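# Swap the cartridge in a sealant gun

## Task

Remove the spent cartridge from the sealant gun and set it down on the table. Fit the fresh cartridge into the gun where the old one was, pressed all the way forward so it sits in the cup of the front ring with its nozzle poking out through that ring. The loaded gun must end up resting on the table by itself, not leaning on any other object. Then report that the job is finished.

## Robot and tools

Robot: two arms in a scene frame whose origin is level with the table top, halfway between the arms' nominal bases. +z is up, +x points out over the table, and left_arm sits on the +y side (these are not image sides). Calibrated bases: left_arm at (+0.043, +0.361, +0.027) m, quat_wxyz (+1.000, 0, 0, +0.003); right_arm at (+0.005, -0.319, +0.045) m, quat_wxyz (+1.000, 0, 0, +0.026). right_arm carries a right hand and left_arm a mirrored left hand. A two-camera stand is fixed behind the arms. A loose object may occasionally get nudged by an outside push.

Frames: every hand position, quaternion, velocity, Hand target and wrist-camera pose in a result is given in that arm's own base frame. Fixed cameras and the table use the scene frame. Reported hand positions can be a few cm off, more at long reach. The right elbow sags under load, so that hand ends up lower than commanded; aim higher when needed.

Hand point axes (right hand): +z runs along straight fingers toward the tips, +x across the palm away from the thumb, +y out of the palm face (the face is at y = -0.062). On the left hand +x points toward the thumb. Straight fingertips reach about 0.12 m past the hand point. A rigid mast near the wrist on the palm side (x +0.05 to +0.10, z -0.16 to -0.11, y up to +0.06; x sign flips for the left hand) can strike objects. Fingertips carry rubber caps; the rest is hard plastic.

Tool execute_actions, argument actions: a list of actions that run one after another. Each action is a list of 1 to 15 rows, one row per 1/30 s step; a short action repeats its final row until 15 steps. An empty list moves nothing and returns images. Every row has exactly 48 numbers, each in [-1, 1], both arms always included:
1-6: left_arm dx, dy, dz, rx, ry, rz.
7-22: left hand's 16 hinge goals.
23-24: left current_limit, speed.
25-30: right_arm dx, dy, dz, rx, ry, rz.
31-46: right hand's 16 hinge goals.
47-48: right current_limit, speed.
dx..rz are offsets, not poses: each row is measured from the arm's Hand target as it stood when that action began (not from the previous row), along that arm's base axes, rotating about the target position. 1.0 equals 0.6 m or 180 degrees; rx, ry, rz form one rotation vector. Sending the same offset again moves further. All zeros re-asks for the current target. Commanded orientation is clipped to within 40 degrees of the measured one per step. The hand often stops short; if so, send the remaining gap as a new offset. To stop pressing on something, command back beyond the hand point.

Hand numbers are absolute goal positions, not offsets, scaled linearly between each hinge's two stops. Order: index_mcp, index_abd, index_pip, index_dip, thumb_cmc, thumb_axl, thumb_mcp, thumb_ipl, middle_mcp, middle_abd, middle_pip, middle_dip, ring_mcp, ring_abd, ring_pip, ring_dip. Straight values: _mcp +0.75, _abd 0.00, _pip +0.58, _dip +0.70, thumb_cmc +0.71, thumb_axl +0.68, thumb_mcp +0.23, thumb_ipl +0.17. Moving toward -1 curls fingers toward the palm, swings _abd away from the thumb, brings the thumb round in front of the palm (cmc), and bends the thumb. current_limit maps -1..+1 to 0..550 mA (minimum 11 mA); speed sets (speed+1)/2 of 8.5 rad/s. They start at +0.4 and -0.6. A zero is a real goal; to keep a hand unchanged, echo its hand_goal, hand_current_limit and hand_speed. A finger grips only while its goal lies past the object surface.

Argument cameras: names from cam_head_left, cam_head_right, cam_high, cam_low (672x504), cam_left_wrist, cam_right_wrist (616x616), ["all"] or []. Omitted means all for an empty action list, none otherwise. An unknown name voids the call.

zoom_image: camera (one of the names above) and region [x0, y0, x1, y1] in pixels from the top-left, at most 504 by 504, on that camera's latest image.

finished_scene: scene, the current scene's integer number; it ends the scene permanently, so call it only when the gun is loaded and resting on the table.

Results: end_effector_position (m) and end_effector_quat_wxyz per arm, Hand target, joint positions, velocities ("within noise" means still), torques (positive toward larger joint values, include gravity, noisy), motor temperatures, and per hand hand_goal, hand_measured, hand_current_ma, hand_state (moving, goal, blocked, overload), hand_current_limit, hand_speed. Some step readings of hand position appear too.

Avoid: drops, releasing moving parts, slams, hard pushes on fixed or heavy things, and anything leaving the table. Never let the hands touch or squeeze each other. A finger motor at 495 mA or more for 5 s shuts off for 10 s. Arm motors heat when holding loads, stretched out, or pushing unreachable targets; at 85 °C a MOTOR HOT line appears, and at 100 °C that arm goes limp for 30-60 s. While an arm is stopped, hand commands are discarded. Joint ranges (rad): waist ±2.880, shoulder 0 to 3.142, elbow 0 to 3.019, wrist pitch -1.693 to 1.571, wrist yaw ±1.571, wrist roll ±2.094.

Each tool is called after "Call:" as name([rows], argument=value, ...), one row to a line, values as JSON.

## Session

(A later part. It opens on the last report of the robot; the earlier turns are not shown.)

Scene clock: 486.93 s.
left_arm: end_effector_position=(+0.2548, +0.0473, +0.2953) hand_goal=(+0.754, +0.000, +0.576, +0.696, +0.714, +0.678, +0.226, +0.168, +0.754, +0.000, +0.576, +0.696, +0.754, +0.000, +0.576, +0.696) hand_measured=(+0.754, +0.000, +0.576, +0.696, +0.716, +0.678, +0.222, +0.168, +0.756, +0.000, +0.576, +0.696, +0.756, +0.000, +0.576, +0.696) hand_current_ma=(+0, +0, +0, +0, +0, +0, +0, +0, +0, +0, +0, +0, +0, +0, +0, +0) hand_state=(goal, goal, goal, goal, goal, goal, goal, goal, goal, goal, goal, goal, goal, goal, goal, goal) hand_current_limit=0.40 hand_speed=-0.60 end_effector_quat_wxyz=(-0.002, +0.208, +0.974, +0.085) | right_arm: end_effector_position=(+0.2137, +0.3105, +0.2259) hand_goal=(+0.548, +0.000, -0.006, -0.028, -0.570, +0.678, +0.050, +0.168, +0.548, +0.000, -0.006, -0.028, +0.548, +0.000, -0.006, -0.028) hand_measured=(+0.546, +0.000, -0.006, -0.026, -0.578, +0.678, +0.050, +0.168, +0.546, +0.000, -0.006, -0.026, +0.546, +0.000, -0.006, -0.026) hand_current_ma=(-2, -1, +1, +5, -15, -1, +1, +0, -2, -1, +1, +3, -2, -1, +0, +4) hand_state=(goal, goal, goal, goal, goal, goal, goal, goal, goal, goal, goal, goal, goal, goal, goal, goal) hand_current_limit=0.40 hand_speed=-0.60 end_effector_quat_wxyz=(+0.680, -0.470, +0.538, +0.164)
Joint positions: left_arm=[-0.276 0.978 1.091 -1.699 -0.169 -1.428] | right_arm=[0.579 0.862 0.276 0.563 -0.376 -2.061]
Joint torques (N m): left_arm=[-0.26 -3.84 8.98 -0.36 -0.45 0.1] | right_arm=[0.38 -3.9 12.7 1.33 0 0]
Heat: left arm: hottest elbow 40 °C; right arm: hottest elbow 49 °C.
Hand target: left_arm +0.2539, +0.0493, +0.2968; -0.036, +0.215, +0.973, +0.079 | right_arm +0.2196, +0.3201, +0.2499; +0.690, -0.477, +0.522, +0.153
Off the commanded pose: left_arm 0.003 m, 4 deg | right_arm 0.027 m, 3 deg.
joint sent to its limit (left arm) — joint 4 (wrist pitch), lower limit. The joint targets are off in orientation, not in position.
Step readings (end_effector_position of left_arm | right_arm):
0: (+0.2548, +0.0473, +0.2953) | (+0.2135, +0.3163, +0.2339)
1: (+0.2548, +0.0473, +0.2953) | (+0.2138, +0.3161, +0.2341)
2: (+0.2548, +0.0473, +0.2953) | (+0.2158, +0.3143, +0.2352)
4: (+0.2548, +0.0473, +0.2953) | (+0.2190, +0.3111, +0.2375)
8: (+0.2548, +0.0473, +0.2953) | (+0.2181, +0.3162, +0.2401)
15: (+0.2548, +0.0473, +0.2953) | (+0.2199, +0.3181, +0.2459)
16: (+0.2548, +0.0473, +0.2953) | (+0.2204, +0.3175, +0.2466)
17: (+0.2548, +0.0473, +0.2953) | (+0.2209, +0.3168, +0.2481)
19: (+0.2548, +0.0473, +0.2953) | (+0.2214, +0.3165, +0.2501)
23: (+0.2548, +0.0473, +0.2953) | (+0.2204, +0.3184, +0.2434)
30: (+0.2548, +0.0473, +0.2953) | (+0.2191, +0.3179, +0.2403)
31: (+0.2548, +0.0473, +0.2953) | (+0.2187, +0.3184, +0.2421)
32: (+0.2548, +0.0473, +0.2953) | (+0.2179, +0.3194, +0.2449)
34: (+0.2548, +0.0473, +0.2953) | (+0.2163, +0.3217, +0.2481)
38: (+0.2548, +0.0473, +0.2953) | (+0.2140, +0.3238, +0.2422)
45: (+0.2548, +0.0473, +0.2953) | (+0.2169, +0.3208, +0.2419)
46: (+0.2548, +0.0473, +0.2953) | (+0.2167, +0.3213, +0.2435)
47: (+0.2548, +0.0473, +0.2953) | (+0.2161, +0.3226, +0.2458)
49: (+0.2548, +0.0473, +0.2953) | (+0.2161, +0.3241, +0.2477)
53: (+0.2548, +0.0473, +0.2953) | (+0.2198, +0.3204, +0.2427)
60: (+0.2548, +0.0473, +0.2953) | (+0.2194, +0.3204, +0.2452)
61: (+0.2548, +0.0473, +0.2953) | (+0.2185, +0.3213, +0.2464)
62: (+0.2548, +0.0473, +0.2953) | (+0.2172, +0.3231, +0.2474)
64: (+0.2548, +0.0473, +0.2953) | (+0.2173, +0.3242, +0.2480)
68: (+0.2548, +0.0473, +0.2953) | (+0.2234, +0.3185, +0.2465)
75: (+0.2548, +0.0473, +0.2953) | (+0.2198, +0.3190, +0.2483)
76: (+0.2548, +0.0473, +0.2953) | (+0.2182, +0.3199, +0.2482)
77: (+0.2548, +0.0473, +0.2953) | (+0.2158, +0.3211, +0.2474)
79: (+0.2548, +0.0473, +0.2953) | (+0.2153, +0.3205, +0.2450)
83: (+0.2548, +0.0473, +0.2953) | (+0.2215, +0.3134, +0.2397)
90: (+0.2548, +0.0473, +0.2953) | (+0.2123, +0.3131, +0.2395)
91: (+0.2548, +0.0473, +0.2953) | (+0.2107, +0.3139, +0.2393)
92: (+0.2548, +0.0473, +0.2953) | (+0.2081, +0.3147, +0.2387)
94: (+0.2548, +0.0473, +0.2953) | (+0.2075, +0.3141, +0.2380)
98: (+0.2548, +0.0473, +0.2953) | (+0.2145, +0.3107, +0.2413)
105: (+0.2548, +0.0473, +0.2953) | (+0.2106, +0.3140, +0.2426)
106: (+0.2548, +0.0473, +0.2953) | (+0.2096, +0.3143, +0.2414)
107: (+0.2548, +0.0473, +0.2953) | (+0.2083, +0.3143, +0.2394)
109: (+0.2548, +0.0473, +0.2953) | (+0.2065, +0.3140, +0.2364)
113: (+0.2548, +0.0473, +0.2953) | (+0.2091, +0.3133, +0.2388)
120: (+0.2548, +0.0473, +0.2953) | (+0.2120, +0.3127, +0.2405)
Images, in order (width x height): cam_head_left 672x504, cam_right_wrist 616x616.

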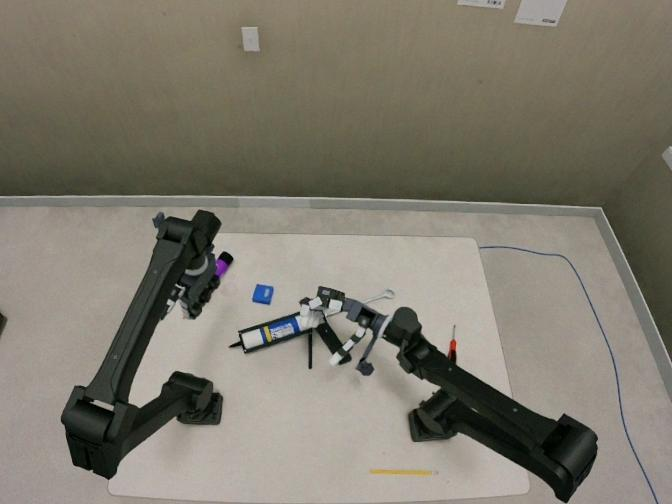

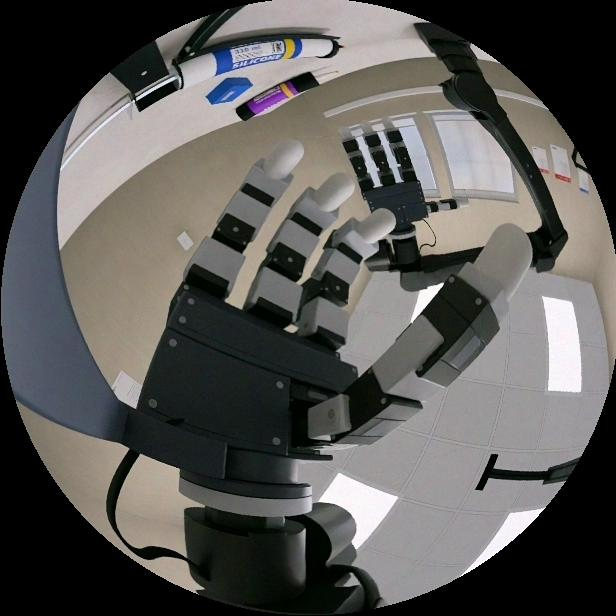

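Call:
execute_actions([
  [[0,0,0,0,0,0,0.754,0,0.576,0.696,0.714,0.678,0.226,0.168,0.754,0,0.576,0.696,0.754,0,0.576,0.696,0.4,-0.6,0.0512,0.0512,-0.0208,-0.0853,-0.0225,-0.0295,0.548,0,-0.007,-0.029,-0.571,0.678,0.05,0.168,0.548,0,-0.007,-0.029,0.548,0,-0.007,-0.029,0.4,-0.6]],
  [[0,0,0,0,0,0,0.754,0,0.576,0.696,0.714,0.678,0.226,0.168,0.754,0,0.576,0.696,0.754,0,0.576,0.696,0.4,-0.6,0.0512,0.0512,-0.0208,-0.0853,-0.0225,-0.0295,0.548,0,-0.007,-0.029,-0.571,0.678,0.05,0.168,0.548,0,-0.007,-0.029,0.548,0,-0.007,-0.029,0.4,-0.6]],
  [[0,0,0,0,0,0,0.754,0,0.576,0.696,0.714,0.678,0.226,0.168,0.754,0,0.576,0.696,0.754,0,0.576,0.696,0.4,-0.6,0.0512,0.0512,-0.0208,-0.0853,-0.0225,-0.0295,0.548,0,-0.007,-0.029,-0.571,0.678,0.05,0.168,0.548,0,-0.007,-0.029,0.548,0,-0.007,-0.029,0.4,-0.6]],
  [[0,0,0,0,0,0,0.754,0,0.576,0.696,0.714,0.678,0.226,0.168,0.754,0,0.576,0.696,0.754,0,0.576,0.696,0.4,-0.6,0.0512,0.0512,-0.0208,-0.0853,-0.0225,-0.0295,0.548,0,-0.007,-0.029,-0.571,0.678,0.05,0.168,0.548,0,-0.007,-0.029,0.548,0,-0.007,-0.029,0.4,-0.6]],
  [[0,0,0,0,0,0,0.754,0,0.576,0.696,0.714,0.678,0.226,0.168,0.754,0,0.576,0.696,0.754,0,0.576,0.696,0.4,-0.6,0,0,0,0,0,0,0.548,0,-0.007,-0.029,-0.571,0.678,0.05,0.168,0.548,0,-0.007,-0.029,0.548,0,-0.007,-0.029,0.4,-0.6]],
], cameras=["cam_head_left","cam_right_wrist","cam_high","cam_low"])

Scene clock: 505.43 s.
left_arm: end_effector_position=(+0.2548, +0.0473, +0.2953) hand_goal=(+0.754, +0.000, +0.576, +0.696, +0.714, +0.678, +0.226, +0.168, +0.754, +0.000, +0.576, +0.696, +0.754, +0.000, +0.576, +0.696) hand_measured=(+0.754, +0.000, +0.576, +0.696, +0.716, +0.678, +0.222, +0.168, +0.756, +0.000, +0.576, +0.696, +0.756, +0.000, +0.576, +0.696) hand_current_ma=(+0, +0, +0, +0, +0, +0, +0, +0, +0, +0, +0, +0, +0, +0, +0, +0) hand_state=(goal, goal, goal, goal, goal, goal, goal, goal, goal, goal, goal, goal, goal, goal, goal, goal) hand_current_limit=0.40 hand_speed=-0.60 end_effector_quat_wxyz=(-0.002, +0.208, +0.974, +0.085) | right_arm: end_effector_position=(+0.3416, +0.4262, +0.1905) hand_goal=(+0.548, +0.000, -0.006, -0.028, -0.570, +0.678, +0.050, +0.168, +0.548, +0.000, -0.006, -0.028, +0.548, +0.000, -0.006, -0.028) hand_measured=(+0.544, +0.000, -0.006, -0.026, -0.574, +0.678, +0.050, +0.168, +0.544, +0.000, -0.006, -0.026, +0.544, +0.000, -0.006, -0.026) hand_current_ma=(-7, -1, +1, +5, -7, -1, +1, +0, -7, -1, +1, +3, -7, -1, +0, +4) hand_state=(goal, goal, goal, goal, goal, goal, goal, goal, goal, goal, goal, goal, goal, goal, goal, goal) hand_current_limit=0.40 hand_speed=-0.60 end_effector_quat_wxyz=(+0.338, -0.524, +0.686, -0.375)
Joint positions: left_arm=[-0.276 0.978 1.091 -1.699 -0.169 -1.428] | right_arm=[1.073 1.522 1.259 -0.808 0.978 -2.073]
Joint torques (N m): left_arm=[-0.15 -3.84 8.99 -0.35 -0.44 0.11] | right_arm=[0.67 -12.92 12.89 0.13 0.74 -0.16]
Heat: left arm: hottest elbow 41 °C; right arm: hottest elbow 53 °C.
Hand target: left_arm +0.2539, +0.0493, +0.2968; -0.036, +0.215, +0.973, +0.079 | right_arm +0.3426, +0.4430, +0.2002; +0.431, -0.676, +0.504, -0.321
Off the commanded pose: left_arm 0.003 m, 4 deg | right_arm 0.019 m, 30 deg.
joint sent to its limit (left arm) — joint 4 (wrist pitch), lower limit. The joint targets are off in orientation, not in position.
joint sent to its limit (right arm) — joint 6 (wrist roll), lower limit. The joint targets are off in orientation, not in position.
Step readings (end_effector_position of left_arm | right_arm):
0: (+0.2548, +0.0473, +0.2953) | (+0.2137, +0.3105, +0.2259)
1: (+0.2548, +0.0473, +0.2953) | (+0.2151, +0.3105, +0.2263)
2: (+0.2548, +0.0473, +0.2953) | (+0.2183, +0.3110, +0.2261)
4: (+0.2548, +0.0473, +0.2953) | (+0.2274, +0.3155, +0.2254)
8: (+0.2548, +0.0473, +0.2953) | (+0.2405, +0.3296, +0.2243)
15: (+0.2548, +0.0473, +0.2953) | (+0.2445, +0.3383, +0.2195)
16: (+0.2548, +0.0473, +0.2953) | (+0.2459, +0.3383, +0.2188)
17: (+0.2548, +0.0473, +0.2953) | (+0.2490, +0.3388, +0.2175)
19: (+0.2548, +0.0473, +0.2953) | (+0.2581, +0.3432, +0.2141)
23: (+0.2548, +0.0473, +0.2953) | (+0.2720, +0.3580, +0.2098)
30: (+0.2548, +0.0473, +0.2953) | (+0.2769, +0.3670, +0.2055)
31: (+0.2548, +0.0473, +0.2953) | (+0.2780, +0.3672, +0.2050)
32: (+0.2548, +0.0473, +0.2953) | (+0.2810, +0.3671, +0.2034)
34: (+0.2548, +0.0473, +0.2953) | (+0.2898, +0.3703, +0.2010)
38: (+0.2548, +0.0473, +0.2953) | (+0.3046, +0.3855, +0.1993)
45: (+0.2548, +0.0473, +0.2953) | (+0.3081, +0.3953, +0.1990)
46: (+0.2548, +0.0473, +0.2953) | (+0.3091, +0.3952, +0.1996)
47: (+0.2548, +0.0473, +0.2953) | (+0.3121, +0.3948, +0.1997)
49: (+0.2548, +0.0473, +0.2953) | (+0.3223, +0.3983, +0.2001)
53: (+0.2548, +0.0473, +0.2953) | (+0.3391, +0.4185, +0.1975)
60: (+0.2548, +0.0473, +0.2953) | (+0.3405, +0.4266, +0.1858)
61: (+0.2548, +0.0473, +0.2953) | (+0.3404, +0.4266, +0.1859)
62: (+0.2548, +0.0473, +0.2953) | (+0.3404, +0.4266, +0.1864)
64: (+0.2548, +0.0473, +0.2953) | (+0.3409, +0.4269, +0.1881)
68: (+0.2548, +0.0473, +0.2953) | (+0.3414, +0.4279, +0.1919)
75: (+0.2548, +0.0473, +0.2953) | (+0.3428, +0.4262, +0.1924)
Images, in order (width x height): cam_head_left 672x504, cam_high 672x504, cam_low 672x504, cam_right_wrist 616x616.

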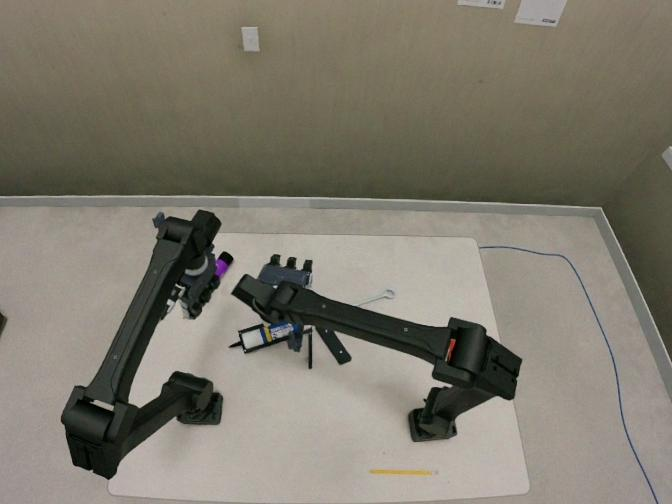

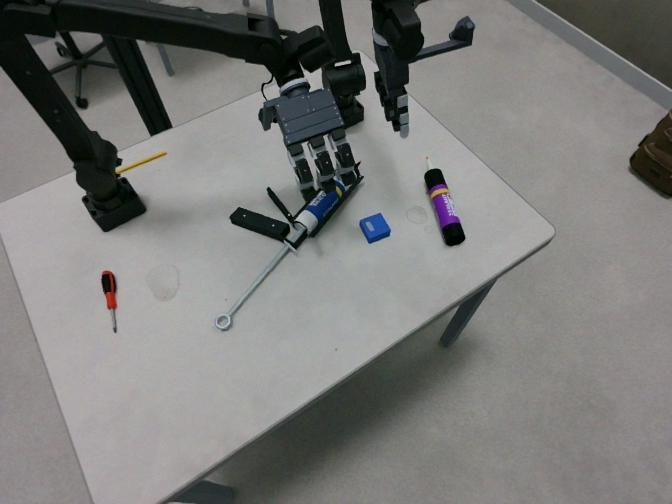

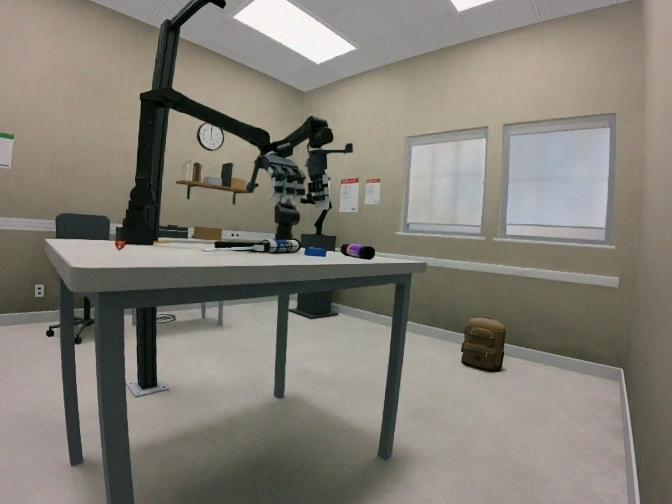

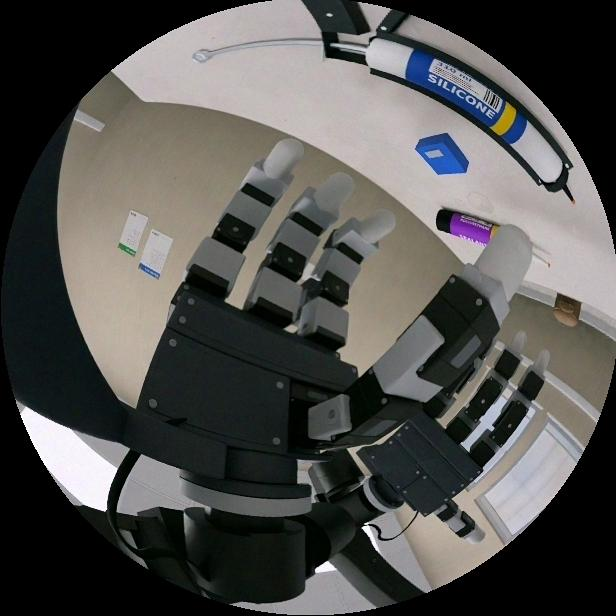

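Call:
execute_actions([
  [[0,0,0,0,0,0,0.754,0,0.576,0.696,0.714,0.678,0.226,0.168,0.754,0,0.576,0.696,0.754,0,0.576,0.696,0.4,-0.6,0,0,0,0,0,-0.15,0.754,0,0.576,0.696,-0.571,0.678,0.05,0.168,0.754,0,0.576,0.696,0.754,0,0.576,0.696,0.4,-0.6]],
  [[0,0,0,0,0,0,0.754,0,0.576,0.696,0.714,0.678,0.226,0.168,0.754,0,0.576,0.696,0.754,0,0.576,0.696,0.4,-0.6,-0.0267,0.058,-0.09,0,0,0,0.754,0,0.576,0.696,-0.571,0.678,0.05,0.168,0.754,0,0.576,0.696,0.754,0,0.576,0.696,0.4,-0.6]],
  [[0,0,0,0,0,0,0.754,0,0.576,0.696,0.714,0.678,0.226,0.168,0.754,0,0.576,0.696,0.754,0,0.576,0.696,0.4,-0.6,-0.0267,0.058,-0.09,0,0,0,0.754,0,0.576,0.696,-0.571,0.678,0.05,0.168,0.754,0,0.576,0.696,0.754,0,0.576,0.696,0.4,-0.6]],
], cameras=["cam_head_left","cam_head_right","cam_right_wrist","cam_high","cam_left_wrist"])

Scene clock: 561.50 s.
left_arm: end_effector_position=(+0.2548, +0.0473, +0.2953) hand_goal=(+0.754, +0.000, +0.576, +0.696, +0.714, +0.678, +0.226, +0.168, +0.754, +0.000, +0.576, +0.696, +0.754, +0.000, +0.576, +0.696) hand_measured=(+0.754, +0.000, +0.576, +0.696, +0.716, +0.678, +0.222, +0.168, +0.756, +0.000, +0.576, +0.696, +0.756, +0.000, +0.576, +0.696) hand_current_ma=(+0, +0, +0, +0, +0, +0, +0, +0, +0, +0, +0, +0, +0, +0, +0, +0) hand_state=(goal, goal, goal, goal, goal, goal, goal, goal, goal, goal, goal, goal, goal, goal, goal, goal) hand_current_limit=0.40 hand_speed=-0.60 end_effector_quat_wxyz=(-0.002, +0.208, +0.974, +0.085) | right_arm: end_effector_position=(+0.3066, +0.4932, +0.0791) hand_goal=(+0.754, +0.000, +0.576, +0.696, -0.570, +0.678, +0.050, +0.168, +0.754, +0.000, +0.576, +0.696, +0.754, +0.000, +0.576, +0.696) hand_measured=(+0.738, +0.000, +0.570, +0.692, -0.572, +0.678, +0.050, +0.168, +0.738, +0.000, +0.570, +0.694, +0.736, +0.000, +0.570, +0.692) hand_current_ma=(-44, -1, -10, -6, -3, -1, +1, +0, -44, -1, -11, -4, -48, -1, -11, -6) hand_state=(goal, goal, goal, goal, goal, goal, goal, goal, goal, goal, goal, goal, goal, goal, goal, goal) hand_current_limit=0.40 hand_speed=-0.60 end_effector_quat_wxyz=(+0.326, -0.551, +0.640, -0.424)
Joint positions: left_arm=[-0.276 0.978 1.091 -1.699 -0.169 -1.428] | right_arm=[1.217 1.802 1.306 -0.768 1.105 -1.966]
Joint torques (N m): left_arm=[-0.09 -3.78 9.02 -0.34 -0.44 0.11] | right_arm=[-0.32 -17.79 10.81 0.44 0.89 0.1]
Motor temperatures (°C): left_arm=[31 34 41 29 31 30] | right_arm=[34 34 54 30 31 30]
Heat: left arm: hottest elbow 41 °C; right arm: hottest elbow 54 °C.
Hand target: left_arm +0.2539, +0.0493, +0.2968; -0.036, +0.215, +0.973, +0.079 | right_arm +0.3106, +0.5127, +0.0922; +0.344, -0.539, +0.648, -0.413
Off the commanded pose: left_arm 0.003 m, 4 deg | right_arm 0.024 m, 3 deg.
joint sent to its limit (left arm) — joint 4 (wrist pitch), lower limit. The joint targets are off in orientation, not in position.
Step readings (end_effector_position of left_arm | right_arm):
0: (+0.2548, +0.0473, +0.2953) | (+0.3417, +0.4263, +0.1907)
1: (+0.2548, +0.0473, +0.2953) | (+0.3421, +0.4260, +0.1911)
2: (+0.2548, +0.0473, +0.2953) | (+0.3430, +0.4242, +0.1917)
4: (+0.2548, +0.0473, +0.2953) | (+0.3448, +0.4219, +0.1934)
8: (+0.2548, +0.0473, +0.2953) | (+0.3442, +0.4255, +0.1939)
15: (+0.2548, +0.0473, +0.2953) | (+0.3413, +0.4269, +0.1907)
16: (+0.2548, +0.0473, +0.2953) | (+0.3411, +0.4270, +0.1906)
17: (+0.2548, +0.0473, +0.2953) | (+0.3395, +0.4287, +0.1895)
19: (+0.2548, +0.0473, +0.2953) | (+0.3397, +0.4332, +0.1858)
23: (+0.2548, +0.0473, +0.2953) | (+0.3307, +0.4516, +0.1637)
30: (+0.2548, +0.0473, +0.2953) | (+0.3213, +0.4631, +0.1376)
31: (+0.2548, +0.0473, +0.2953) | (+0.3214, +0.4632, +0.1376)
32: (+0.2548, +0.0473, +0.2953) | (+0.3216, +0.4644, +0.1372)
34: (+0.2548, +0.0473, +0.2953) | (+0.3218, +0.4690, +0.1346)
38: (+0.2548, +0.0473, +0.2953) | (+0.3148, +0.4798, +0.1092)
45: (+0.2548, +0.0473, +0.2953) | (+0.3040, +0.4864, +0.0730)
Images, in order (width x height): cam_head_left 672x504, cam_head_right 672x504, cam_high 672x504, cam_left_wrist 616x616, cam_right_wrist 616x616.

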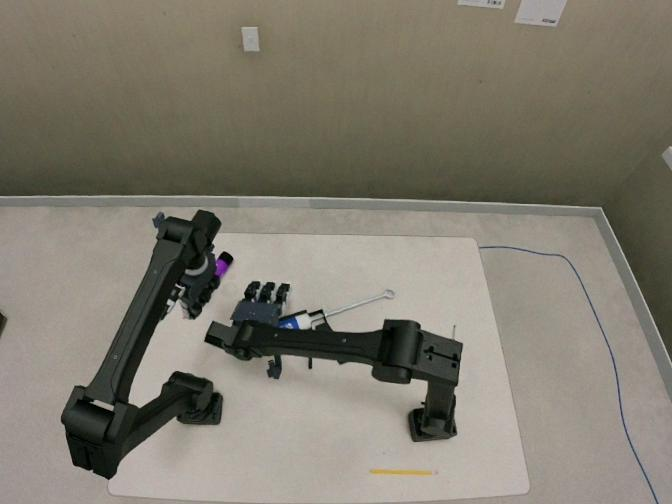

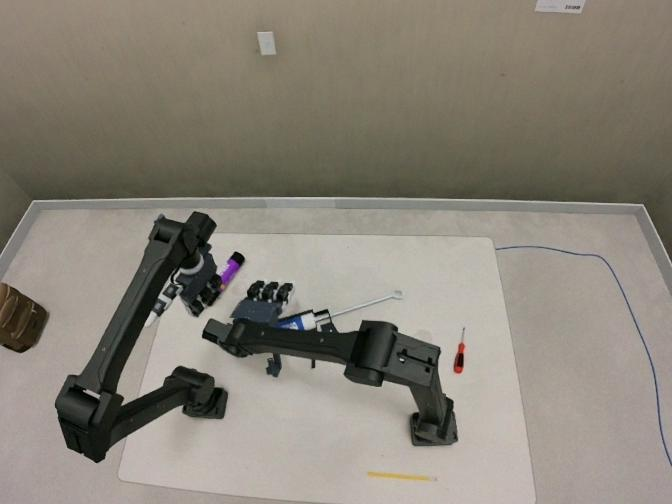

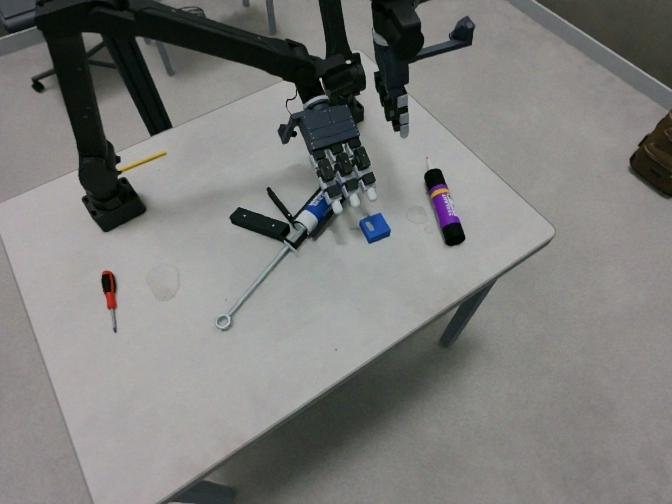

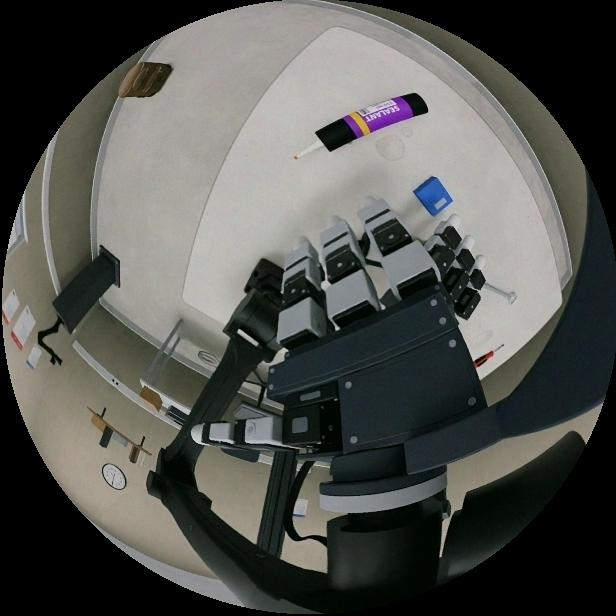

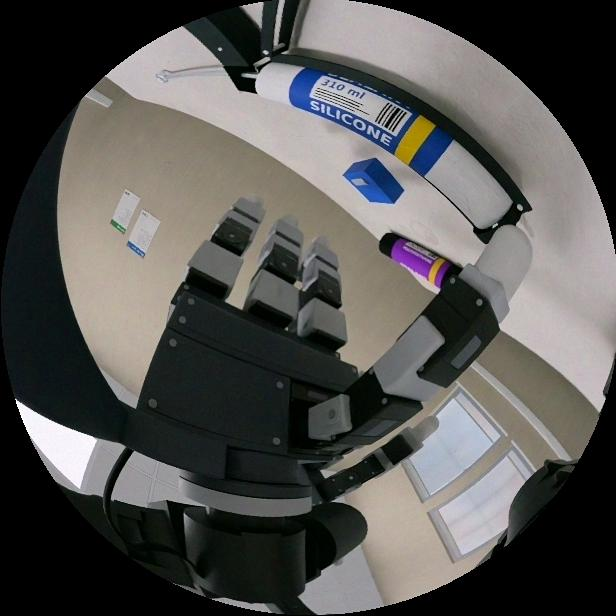

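Call:
execute_actions([
  [[0,0,0,0,0,0,0.754,0,0.576,0.696,0.714,0.678,0.226,0.168,0.754,0,0.576,0.696,0.754,0,0.576,0.696,0.4,-0.6,-0.025,0,-0.04,0,0,0,0.644,0,0.576,0.696,-0.571,0.678,0.05,0.168,0.644,0,0.576,0.696,0.644,0,0.576,0.696,0.4,-0.6]],
  [[0,0,0,0,0,0,0.754,0,0.576,0.696,0.714,0.678,0.226,0.168,0.754,0,0.576,0.696,0.754,0,0.576,0.696,0.4,-0.6,0,0,-0.04,0,0,0,0.644,0,0.576,0.696,-0.571,0.678,0.05,0.168,0.644,0,0.576,0.696,0.644,0,0.576,0.696,0.4,-0.6]],
  [[0,0,0,0,0,0,0.754,0,0.576,0.696,0.714,0.678,0.226,0.168,0.754,0,0.576,0.696,0.754,0,0.576,0.696,0.4,-0.6,0,0,-0.04,0,0,0,0.644,0,0.576,0.696,-0.571,0.678,0.05,0.168,0.644,0,0.576,0.696,0.644,0,0.576,0.696,0.4,-0.6]],
], cameras=["cam_head_left","cam_right_wrist","cam_low"])

Call:
zoom_image(camera="cam_low", region=[220, 200, 380, 270])

Scene clock: 580.93 s.
left_arm: end_effector_position=(+0.2548, +0.0473, +0.2953) hand_goal=(+0.754, +0.000, +0.576, +0.696, +0.714, +0.678, +0.226, +0.168, +0.754, +0.000, +0.576, +0.696, +0.754, +0.000, +0.576, +0.696) hand_measured=(+0.754, +0.000, +0.576, +0.696, +0.716, +0.678, +0.222, +0.168, +0.756, +0.000, +0.576, +0.696, +0.756, +0.000, +0.576, +0.696) hand_current_ma=(+0, +0, +0, +0, +0, +0, +0, +0, +0, +0, +0, +0, +0, +0, +0, +0) hand_state=(goal, goal, goal, goal, goal, goal, goal, goal, goal, goal, goal, goal, goal, goal, goal, goal) hand_current_limit=0.40 hand_speed=-0.60 end_effector_quat_wxyz=(-0.002, +0.208, +0.974, +0.085) | right_arm: end_effector_position=(+0.3013, +0.5067, +0.0316) hand_goal=(+0.644, +0.000, +0.576, +0.696, -0.570, +0.678, +0.050, +0.168, +0.644, +0.000, +0.576, +0.696, +0.644, +0.000, +0.576, +0.696) hand_measured=(+0.638, +0.000, +0.570, +0.692, -0.572, +0.678, +0.050, +0.168, +0.638, +0.000, +0.570, +0.694, +0.636, +0.000, +0.570, +0.692) hand_current_ma=(-14, -1, -10, -6, -3, -1, +1, +0, -14, -1, -10, -4, -15, -1, -10, -6) hand_state=(goal, goal, goal, goal, goal, goal, goal, goal, goal, goal, goal, goal, goal, goal, goal, goal) hand_current_limit=0.40 hand_speed=-0.60 end_effector_quat_wxyz=(+0.342, -0.537, +0.649, -0.416)
Joint positions: left_arm=[-0.276 0.978 1.091 -1.699 -0.169 -1.428] | right_arm=[1.235 1.881 1.275 -0.663 1.115 -1.906]
Joint torques (N m): left_arm=[-0.03 -3.9 9.01 -0.34 -0.44 0.11] | right_arm=[0.32 -17.38 7.53 0.96 0.89 0.09]
Motor temperatures (°C): left_arm=[31 34 41 29 31 30] | right_arm=[34 36 56 30 32 30]
Heat: left arm: hottest elbow 41 °C; right arm: hottest elbow 56 °C.
Hand target: left_arm +0.2539, +0.0493, +0.2968; -0.036, +0.215, +0.973, +0.079 | right_arm +0.2955, +0.5126, +0.0202; +0.344, -0.540, +0.648, -0.413
Off the commanded pose: left_arm 0.003 m, 4 deg | right_arm 0.014 m, 0 deg.
joint sent to its limit (left arm) — joint 4 (wrist pitch), lower limit. The joint targets are off in orientation, not in position.
Step readings (end_effector_position of left_arm | right_arm):
0: (+0.2548, +0.0473, +0.2953) | (+0.3066, +0.4932, +0.0791)
1: (+0.2548, +0.0473, +0.2953) | (+0.3067, +0.4932, +0.0792)
2: (+0.2548, +0.0473, +0.2953) | (+0.3069, +0.4934, +0.0795)
4: (+0.2548, +0.0473, +0.2953) | (+0.3049, +0.4957, +0.0799)
8: (+0.2548, +0.0473, +0.2953) | (+0.3032, +0.4985, +0.0798)
15: (+0.2548, +0.0473, +0.2953) | (+0.2995, +0.5022, +0.0790)
16: (+0.2548, +0.0473, +0.2953) | (+0.2995, +0.5022, +0.0786)
17: (+0.2548, +0.0473, +0.2953) | (+0.2999, +0.5028, +0.0783)
19: (+0.2548, +0.0473, +0.2953) | (+0.3009, +0.5056, +0.0763)
23: (+0.2548, +0.0473, +0.2953) | (+0.3019, +0.5083, +0.0676)
30: (+0.2548, +0.0473, +0.2953) | (+0.3009, +0.5055, +0.0556)
31: (+0.2548, +0.0473, +0.2953) | (+0.3010, +0.5057, +0.0554)
32: (+0.2548, +0.0473, +0.2953) | (+0.3012, +0.5063, +0.0550)
34: (+0.2548, +0.0473, +0.2953) | (+0.3020, +0.5086, +0.0536)
38: (+0.2548, +0.0473, +0.2953) | (+0.3022, +0.5092, +0.0452)
45: (+0.2548, +0.0473, +0.2953) | (+0.3011, +0.5061, +0.0316)
Images, in order (width x height): cam_head_left 672x504, cam_low 672x504, cam_right_wrist 616x616.

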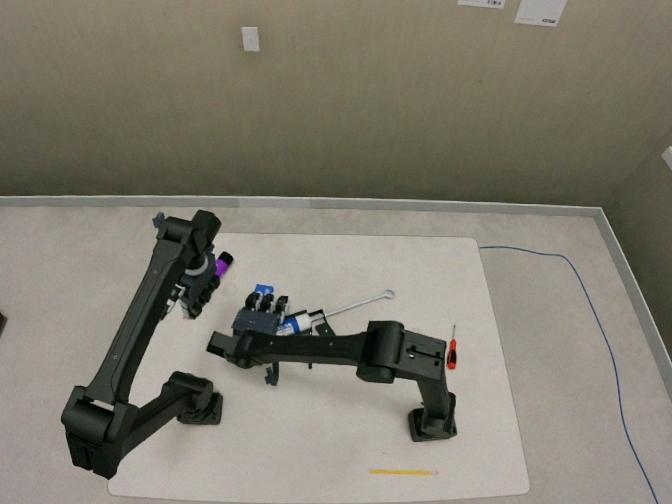

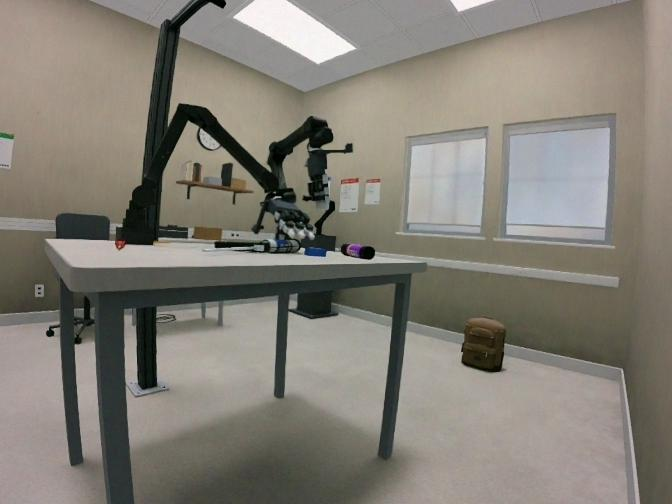

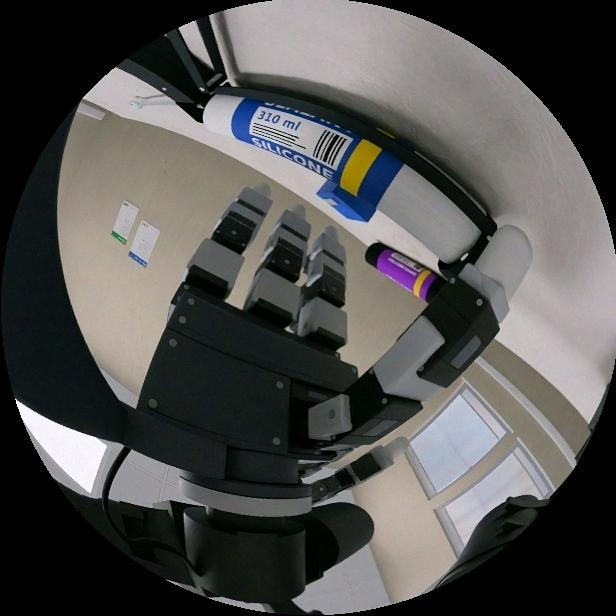

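Scaled by 3.150 from the camera's 672x504 image, which has a finer 960x720 frame.

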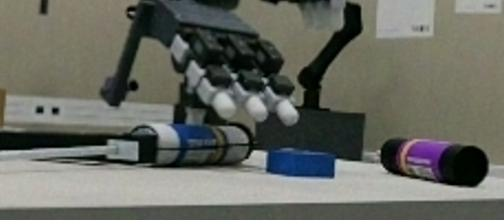

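Call:
execute_actions([
  [[0,0,0,0,0,0,0.754,0,0.576,0.696,0.714,0.678,0.226,0.168,0.754,0,0.576,0.696,0.754,0,0.576,0.696,0.4,-0.6,-0.083,0.01,0,0,0,0,0.644,0,0.576,0.696,-0.571,0.678,0.05,0.168,0.644,0,0.576,0.696,0.644,0,0.576,0.696,0.4,-0.6]],
  [[0,0,0,0,0,0,0.754,0,0.576,0.696,0.714,0.678,0.226,0.168,0.754,0,0.576,0.696,0.754,0,0.576,0.696,0.4,-0.6,0,0,-0.04,0,0,0,0.644,0,0.576,0.696,-0.571,0.678,0.05,0.168,0.644,0,0.576,0.696,0.644,0,0.576,0.696,0.4,-0.6]],
  [[0,0,0,0,0,0,0.754,0,0.576,0.696,0.714,0.678,0.226,0.168,0.754,0,0.576,0.696,0.754,0,0.576,0.696,0.4,-0.6,0,0,-0.03,0,0,0,0.644,0,0.576,0.696,-0.571,0.678,0.05,0.168,0.644,0,0.576,0.696,0.644,0,0.576,0.696,0.4,-0.6]],
], cameras=["cam_head_left","cam_right_wrist","cam_low"])

Call:
zoom_image(camera="cam_low", region=[220, 200, 380, 270])

Scene clock: 602.43 s.
left_arm: end_effector_position=(+0.2548, +0.0473, +0.2953) hand_goal=(+0.754, +0.000, +0.576, +0.696, +0.714, +0.678, +0.226, +0.168, +0.754, +0.000, +0.576, +0.696, +0.754, +0.000, +0.576, +0.696) hand_measured=(+0.754, +0.000, +0.576, +0.696, +0.716, +0.678, +0.222, +0.168, +0.756, +0.000, +0.576, +0.696, +0.756, +0.000, +0.576, +0.696) hand_current_ma=(+0, +0, +0, +0, +0, +0, +0, +0, +0, +0, +0, +0, +0, +0, +0, +0) hand_state=(goal, goal, goal, goal, goal, goal, goal, goal, goal, goal, goal, goal, goal, goal, goal, goal) hand_current_limit=0.40 hand_speed=-0.60 end_effector_quat_wxyz=(-0.002, +0.208, +0.974, +0.085) | right_arm: end_effector_position=(+0.2419, +0.5162, +0.0286) hand_goal=(+0.644, +0.000, +0.576, +0.696, -0.570, +0.678, +0.050, +0.168, +0.644, +0.000, +0.576, +0.696, +0.644, +0.000, +0.576, +0.696) hand_measured=(+0.636, +0.000, +0.570, +0.692, -0.572, +0.678, +0.050, +0.168, +0.638, +0.000, +0.570, +0.694, +0.636, +0.000, +0.570, +0.692) hand_current_ma=(-15, -1, -10, -6, -3, -1, +1, +0, -15, -1, -10, -4, -16, -1, -10, -6) hand_state=(goal, goal, goal, goal, goal, goal, goal, goal, goal, goal, goal, goal, goal, goal, goal, goal) hand_current_limit=0.40 hand_speed=-0.60 end_effector_quat_wxyz=(+0.349, -0.549, +0.640, -0.410)
Joint positions: left_arm=[-0.276 0.978 1.091 -1.699 -0.169 -1.428] | right_arm=[1.345 1.881 1.273 -0.815 1.131 -1.737]
Joint torques (N m): left_arm=[0.03 -3.72 9.02 -0.36 -0.44 0.11] | right_arm=[-0.73 -18.32 7.21 0.03 0.94 -0.04]
Heat: left arm: hottest elbow 41 °C; right arm: hottest elbow 52 °C.
Hand target: left_arm +0.2539, +0.0493, +0.2968; -0.036, +0.215, +0.973, +0.079 | right_arm +0.2419, +0.5162, +0.0286; +0.349, -0.549, +0.640, -0.410 (last step not sent: back at the drive's target)
Off the commanded pose: left_arm 0.003 m, 4 deg | right_arm 0.018 m, 0 deg.
joint sent to its limit (left arm) — joint 4 (wrist pitch), lower limit. The joint targets are off in orientation, not in position.
Step readings (end_effector_position of left_arm | right_arm):
0: (+0.2548, +0.0473, +0.2953) | (+0.3013, +0.5067, +0.0316)
1: (+0.2548, +0.0473, +0.2953) | (+0.3010, +0.5071, +0.0316)
2: (+0.2548, +0.0473, +0.2953) | (+0.3003, +0.5075, +0.0320)
4: (+0.2548, +0.0473, +0.2953) | (+0.2944, +0.5072, +0.0320)
8: (+0.2548, +0.0473, +0.2953) | (+0.2685, +0.5121, +0.0300)
15: (+0.2548, +0.0473, +0.2953) | (+0.2420, +0.5168, +0.0286)
16: (+0.2548, +0.0473, +0.2953) | (+0.2419, +0.5163, +0.0285) HELD (not all sent) right_arm
17: (+0.2548, +0.0473, +0.2953) | (+0.2419, +0.5162, +0.0286) HELD (not all sent) right_arm
19: (+0.2548, +0.0473, +0.2953) | (+0.2419, +0.5162, +0.0286) HELD (not all sent) right_arm
23: (+0.2548, +0.0473, +0.2953) | (+0.2419, +0.5162, +0.0286) HELD (not all sent) right_arm
30: (+0.2548, +0.0473, +0.2953) | (+0.2419, +0.5162, +0.0286) HELD (not all sent) right_arm
31: (+0.2548, +0.0473, +0.2953) | (+0.2419, +0.5162, +0.0286) HELD (not all sent) right_arm
32: (+0.2548, +0.0473, +0.2953) | (+0.2419, +0.5162, +0.0286) HELD (not all sent) right_arm
34: (+0.2548, +0.0473, +0.2953) | (+0.2419, +0.5162, +0.0286) HELD (not all sent) right_arm
38: (+0.2548, +0.0473, +0.2953) | (+0.2419, +0.5162, +0.0286) HELD (not all sent) right_arm
45: (+0.2548, +0.0473, +0.2953) | (+0.2419, +0.5162, +0.0286) HELD (not all sent) right_arm
HELD (not all sent) right_arm: steps 16 to 45.
pose unreachable (right arm): on one or more control steps of this call, first in action 1 (counted from 0), this arm could not follow its commanded pose, so it was not sent that pose on those steps. It may still have moved: this result reports where it is.
cause: moving toward the commanded pose would bring a part of the arm too close to another arm (a part of this arm just beyond joint 4 (wrist pitch) and a part of the left arm just beyond its joint 2 (shoulder), 23 mm apart when this arm was first held).
Images, in order (width x height): cam_head_left 672x504, cam_low 672x504, cam_right_wrist 616x616.

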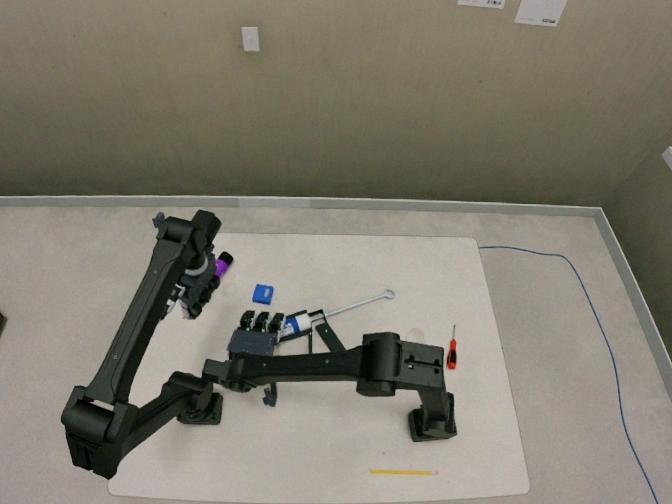

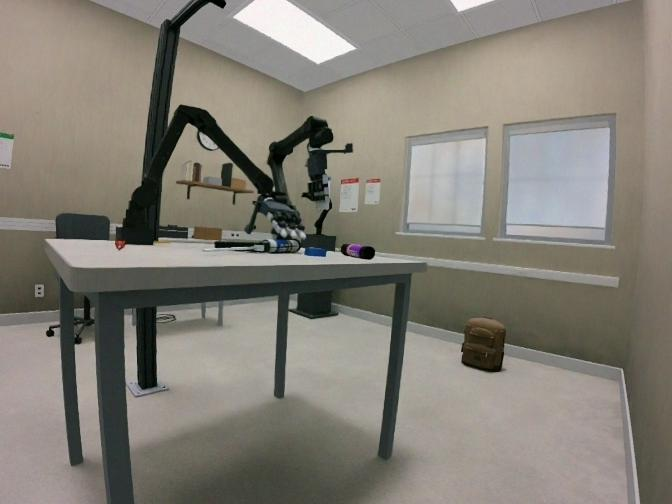

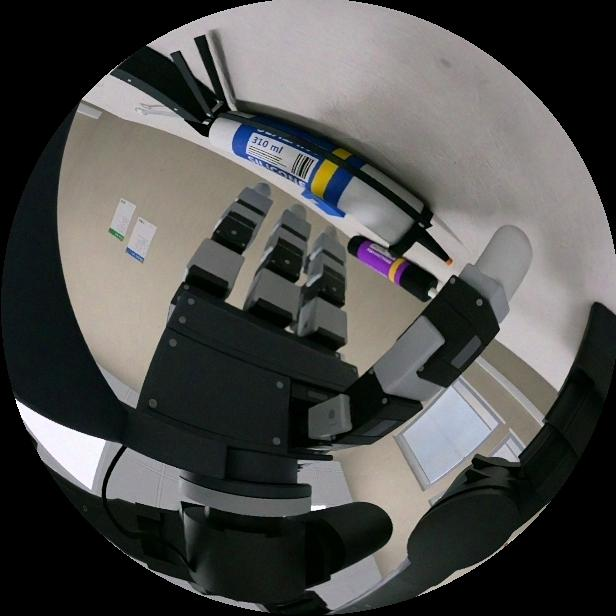

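Scaled by 3.150 from the camera's 672x504 image, which has a finer 960x720 frame.

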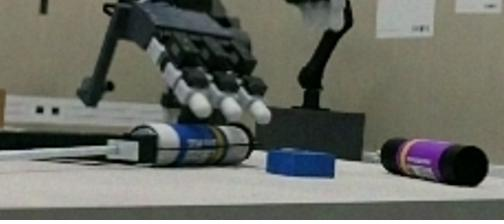

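Call:
execute_actions([
  [[0,0,0,0,0,0,0.754,0,0.576,0.696,0.714,0.678,0.226,0.168,0.754,0,0.576,0.696,0.754,0,0.576,0.696,0.4,-0.6,0.03,0,-0.02,0,0,0,0.644,0,0.576,0.696,-0.571,0.678,0.05,0.168,0.644,0,0.576,0.696,0.644,0,0.576,0.696,0.4,-0.6]],
  [[0,0,0,0,0,0,0.754,0,0.576,0.696,0.714,0.678,0.226,0.168,0.754,0,0.576,0.696,0.754,0,0.576,0.696,0.4,-0.6,0,0,-0.04,0,0,0,0.644,0,0.576,0.696,-0.571,0.678,0.05,0.168,0.644,0,0.576,0.696,0.644,0,0.576,0.696,0.4,-0.6]],
], cameras=["cam_head_left","cam_right_wrist","cam_low"])

Call:
zoom_image(camera="cam_low", region=[220, 200, 380, 270])

Scene clock: 608.73 s.
left_arm: end_effector_position=(+0.2548, +0.0473, +0.2953) hand_goal=(+0.754, +0.000, +0.576, +0.696, +0.714, +0.678, +0.226, +0.168, +0.754, +0.000, +0.576, +0.696, +0.754, +0.000, +0.576, +0.696) hand_measured=(+0.754, +0.000, +0.576, +0.696, +0.716, +0.678, +0.222, +0.168, +0.756, +0.000, +0.576, +0.696, +0.756, +0.000, +0.576, +0.696) hand_current_ma=(+0, +0, +0, +0, +0, +0, +0, +0, +0, +0, +0, +0, +0, +0, +0, +0) hand_state=(goal, goal, goal, goal, goal, goal, goal, goal, goal, goal, goal, goal, goal, goal, goal, goal) hand_current_limit=0.40 hand_speed=-0.60 end_effector_quat_wxyz=(-0.002, +0.208, +0.974, +0.085) | right_arm: end_effector_position=(+0.2537, +0.5203, +0.0051) hand_goal=(+0.644, +0.000, +0.576, +0.696, -0.570, +0.678, +0.050, +0.168, +0.644, +0.000, +0.576, +0.696, +0.644, +0.000, +0.576, +0.696) hand_measured=(+0.636, +0.000, +0.570, +0.692, -0.572, +0.678, +0.050, +0.168, +0.638, +0.000, +0.570, +0.694, +0.636, +0.000, +0.570, +0.692) hand_current_ma=(-15, -1, -10, -6, -3, -1, +1, +0, -15, -1, -10, -4, -16, -1, -10, -6) hand_state=(goal, goal, goal, goal, goal, goal, goal, goal, goal, goal, goal, goal, goal, goal, goal, goal) hand_current_limit=0.40 hand_speed=-0.60 end_effector_quat_wxyz=(+0.358, -0.546, +0.641, -0.404)
Joint positions: left_arm=[-0.276 0.978 1.091 -1.699 -0.169 -1.428] | right_arm=[1.325 1.915 1.245 -0.677 1.128 -1.797]
Joint torques (N m): left_arm=[-0.15 -3.78 9.05 -0.35 -0.44 0.11] | right_arm=[-1.85 -16.73 6.97 0.73 0.84 -0.2]
Motor temperatures (°C): left_arm=[31 34 41 29 31 30] | right_arm=[34 38 51 30 32 30]
Heat: left arm: hottest elbow 41 °C; right arm: hottest elbow 51 °C.
Hand target: left_arm +0.2539, +0.0493, +0.2968; -0.036, +0.215, +0.973, +0.079 | right_arm +0.2599, +0.5162, -0.0075; +0.349, -0.549, +0.640, -0.410
Off the commanded pose: left_arm 0.003 m, 4 deg | right_arm 0.015 m, 1 deg.
joint sent to its limit (left arm) — joint 4 (wrist pitch), lower limit. The joint targets are off in orientation, not in position.
Step readings (end_effector_position of left_arm | right_arm):
0: (+0.2548, +0.0473, +0.2953) | (+0.2419, +0.5162, +0.0286)
1: (+0.2548, +0.0473, +0.2953) | (+0.2419, +0.5162, +0.0286)
2: (+0.2548, +0.0473, +0.2953) | (+0.2421, +0.5169, +0.0287)
4: (+0.2548, +0.0473, +0.2953) | (+0.2445, +0.5191, +0.0287)
8: (+0.2548, +0.0473, +0.2953) | (+0.2484, +0.5233, +0.0296)
15: (+0.2548, +0.0473, +0.2953) | (+0.2541, +0.5212, +0.0284)
16: (+0.2548, +0.0473, +0.2953) | (+0.2541, +0.5211, +0.0282)
17: (+0.2548, +0.0473, +0.2953) | (+0.2542, +0.5215, +0.0278)
19: (+0.2548, +0.0473, +0.2953) | (+0.2545, +0.5227, +0.0260)
23: (+0.2548, +0.0473, +0.2953) | (+0.2545, +0.5229, +0.0175)
30: (+0.2548, +0.0473, +0.2953) | (+0.2536, +0.5198, +0.0052)
Images, in order (width x height): cam_head_left 672x504, cam_low 672x504, cam_right_wrist 616x616.

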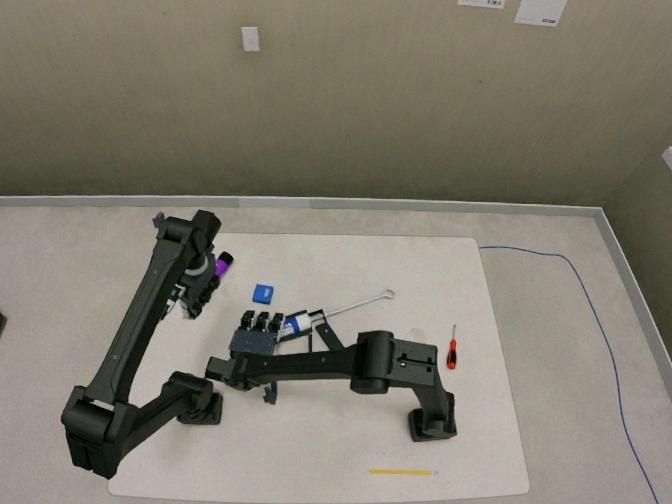

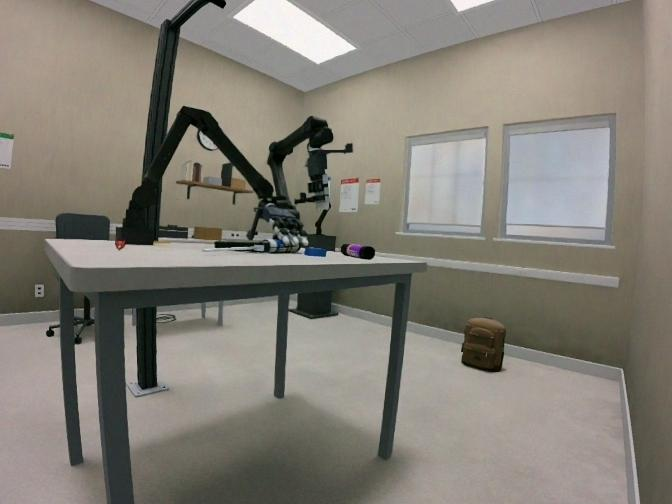

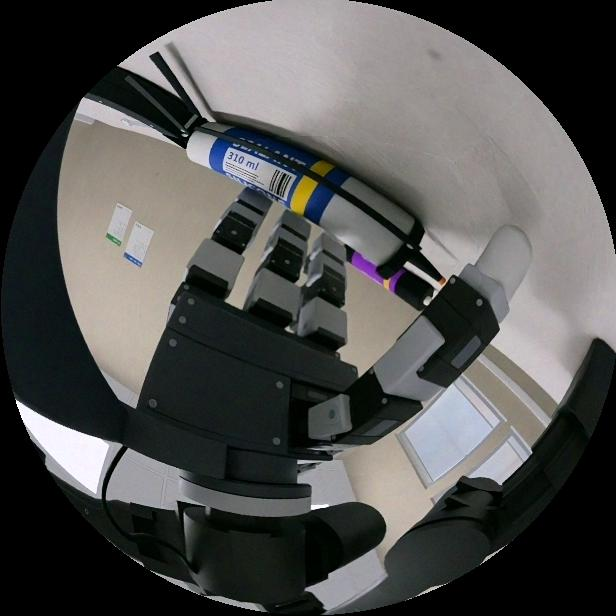

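Scaled by 3.150 from the camera's 672x504 image, which has a finer 960x720 frame.

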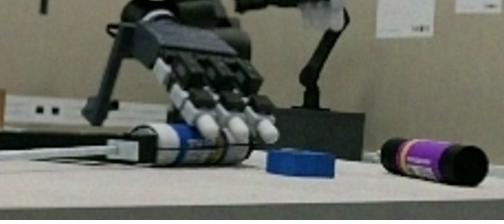

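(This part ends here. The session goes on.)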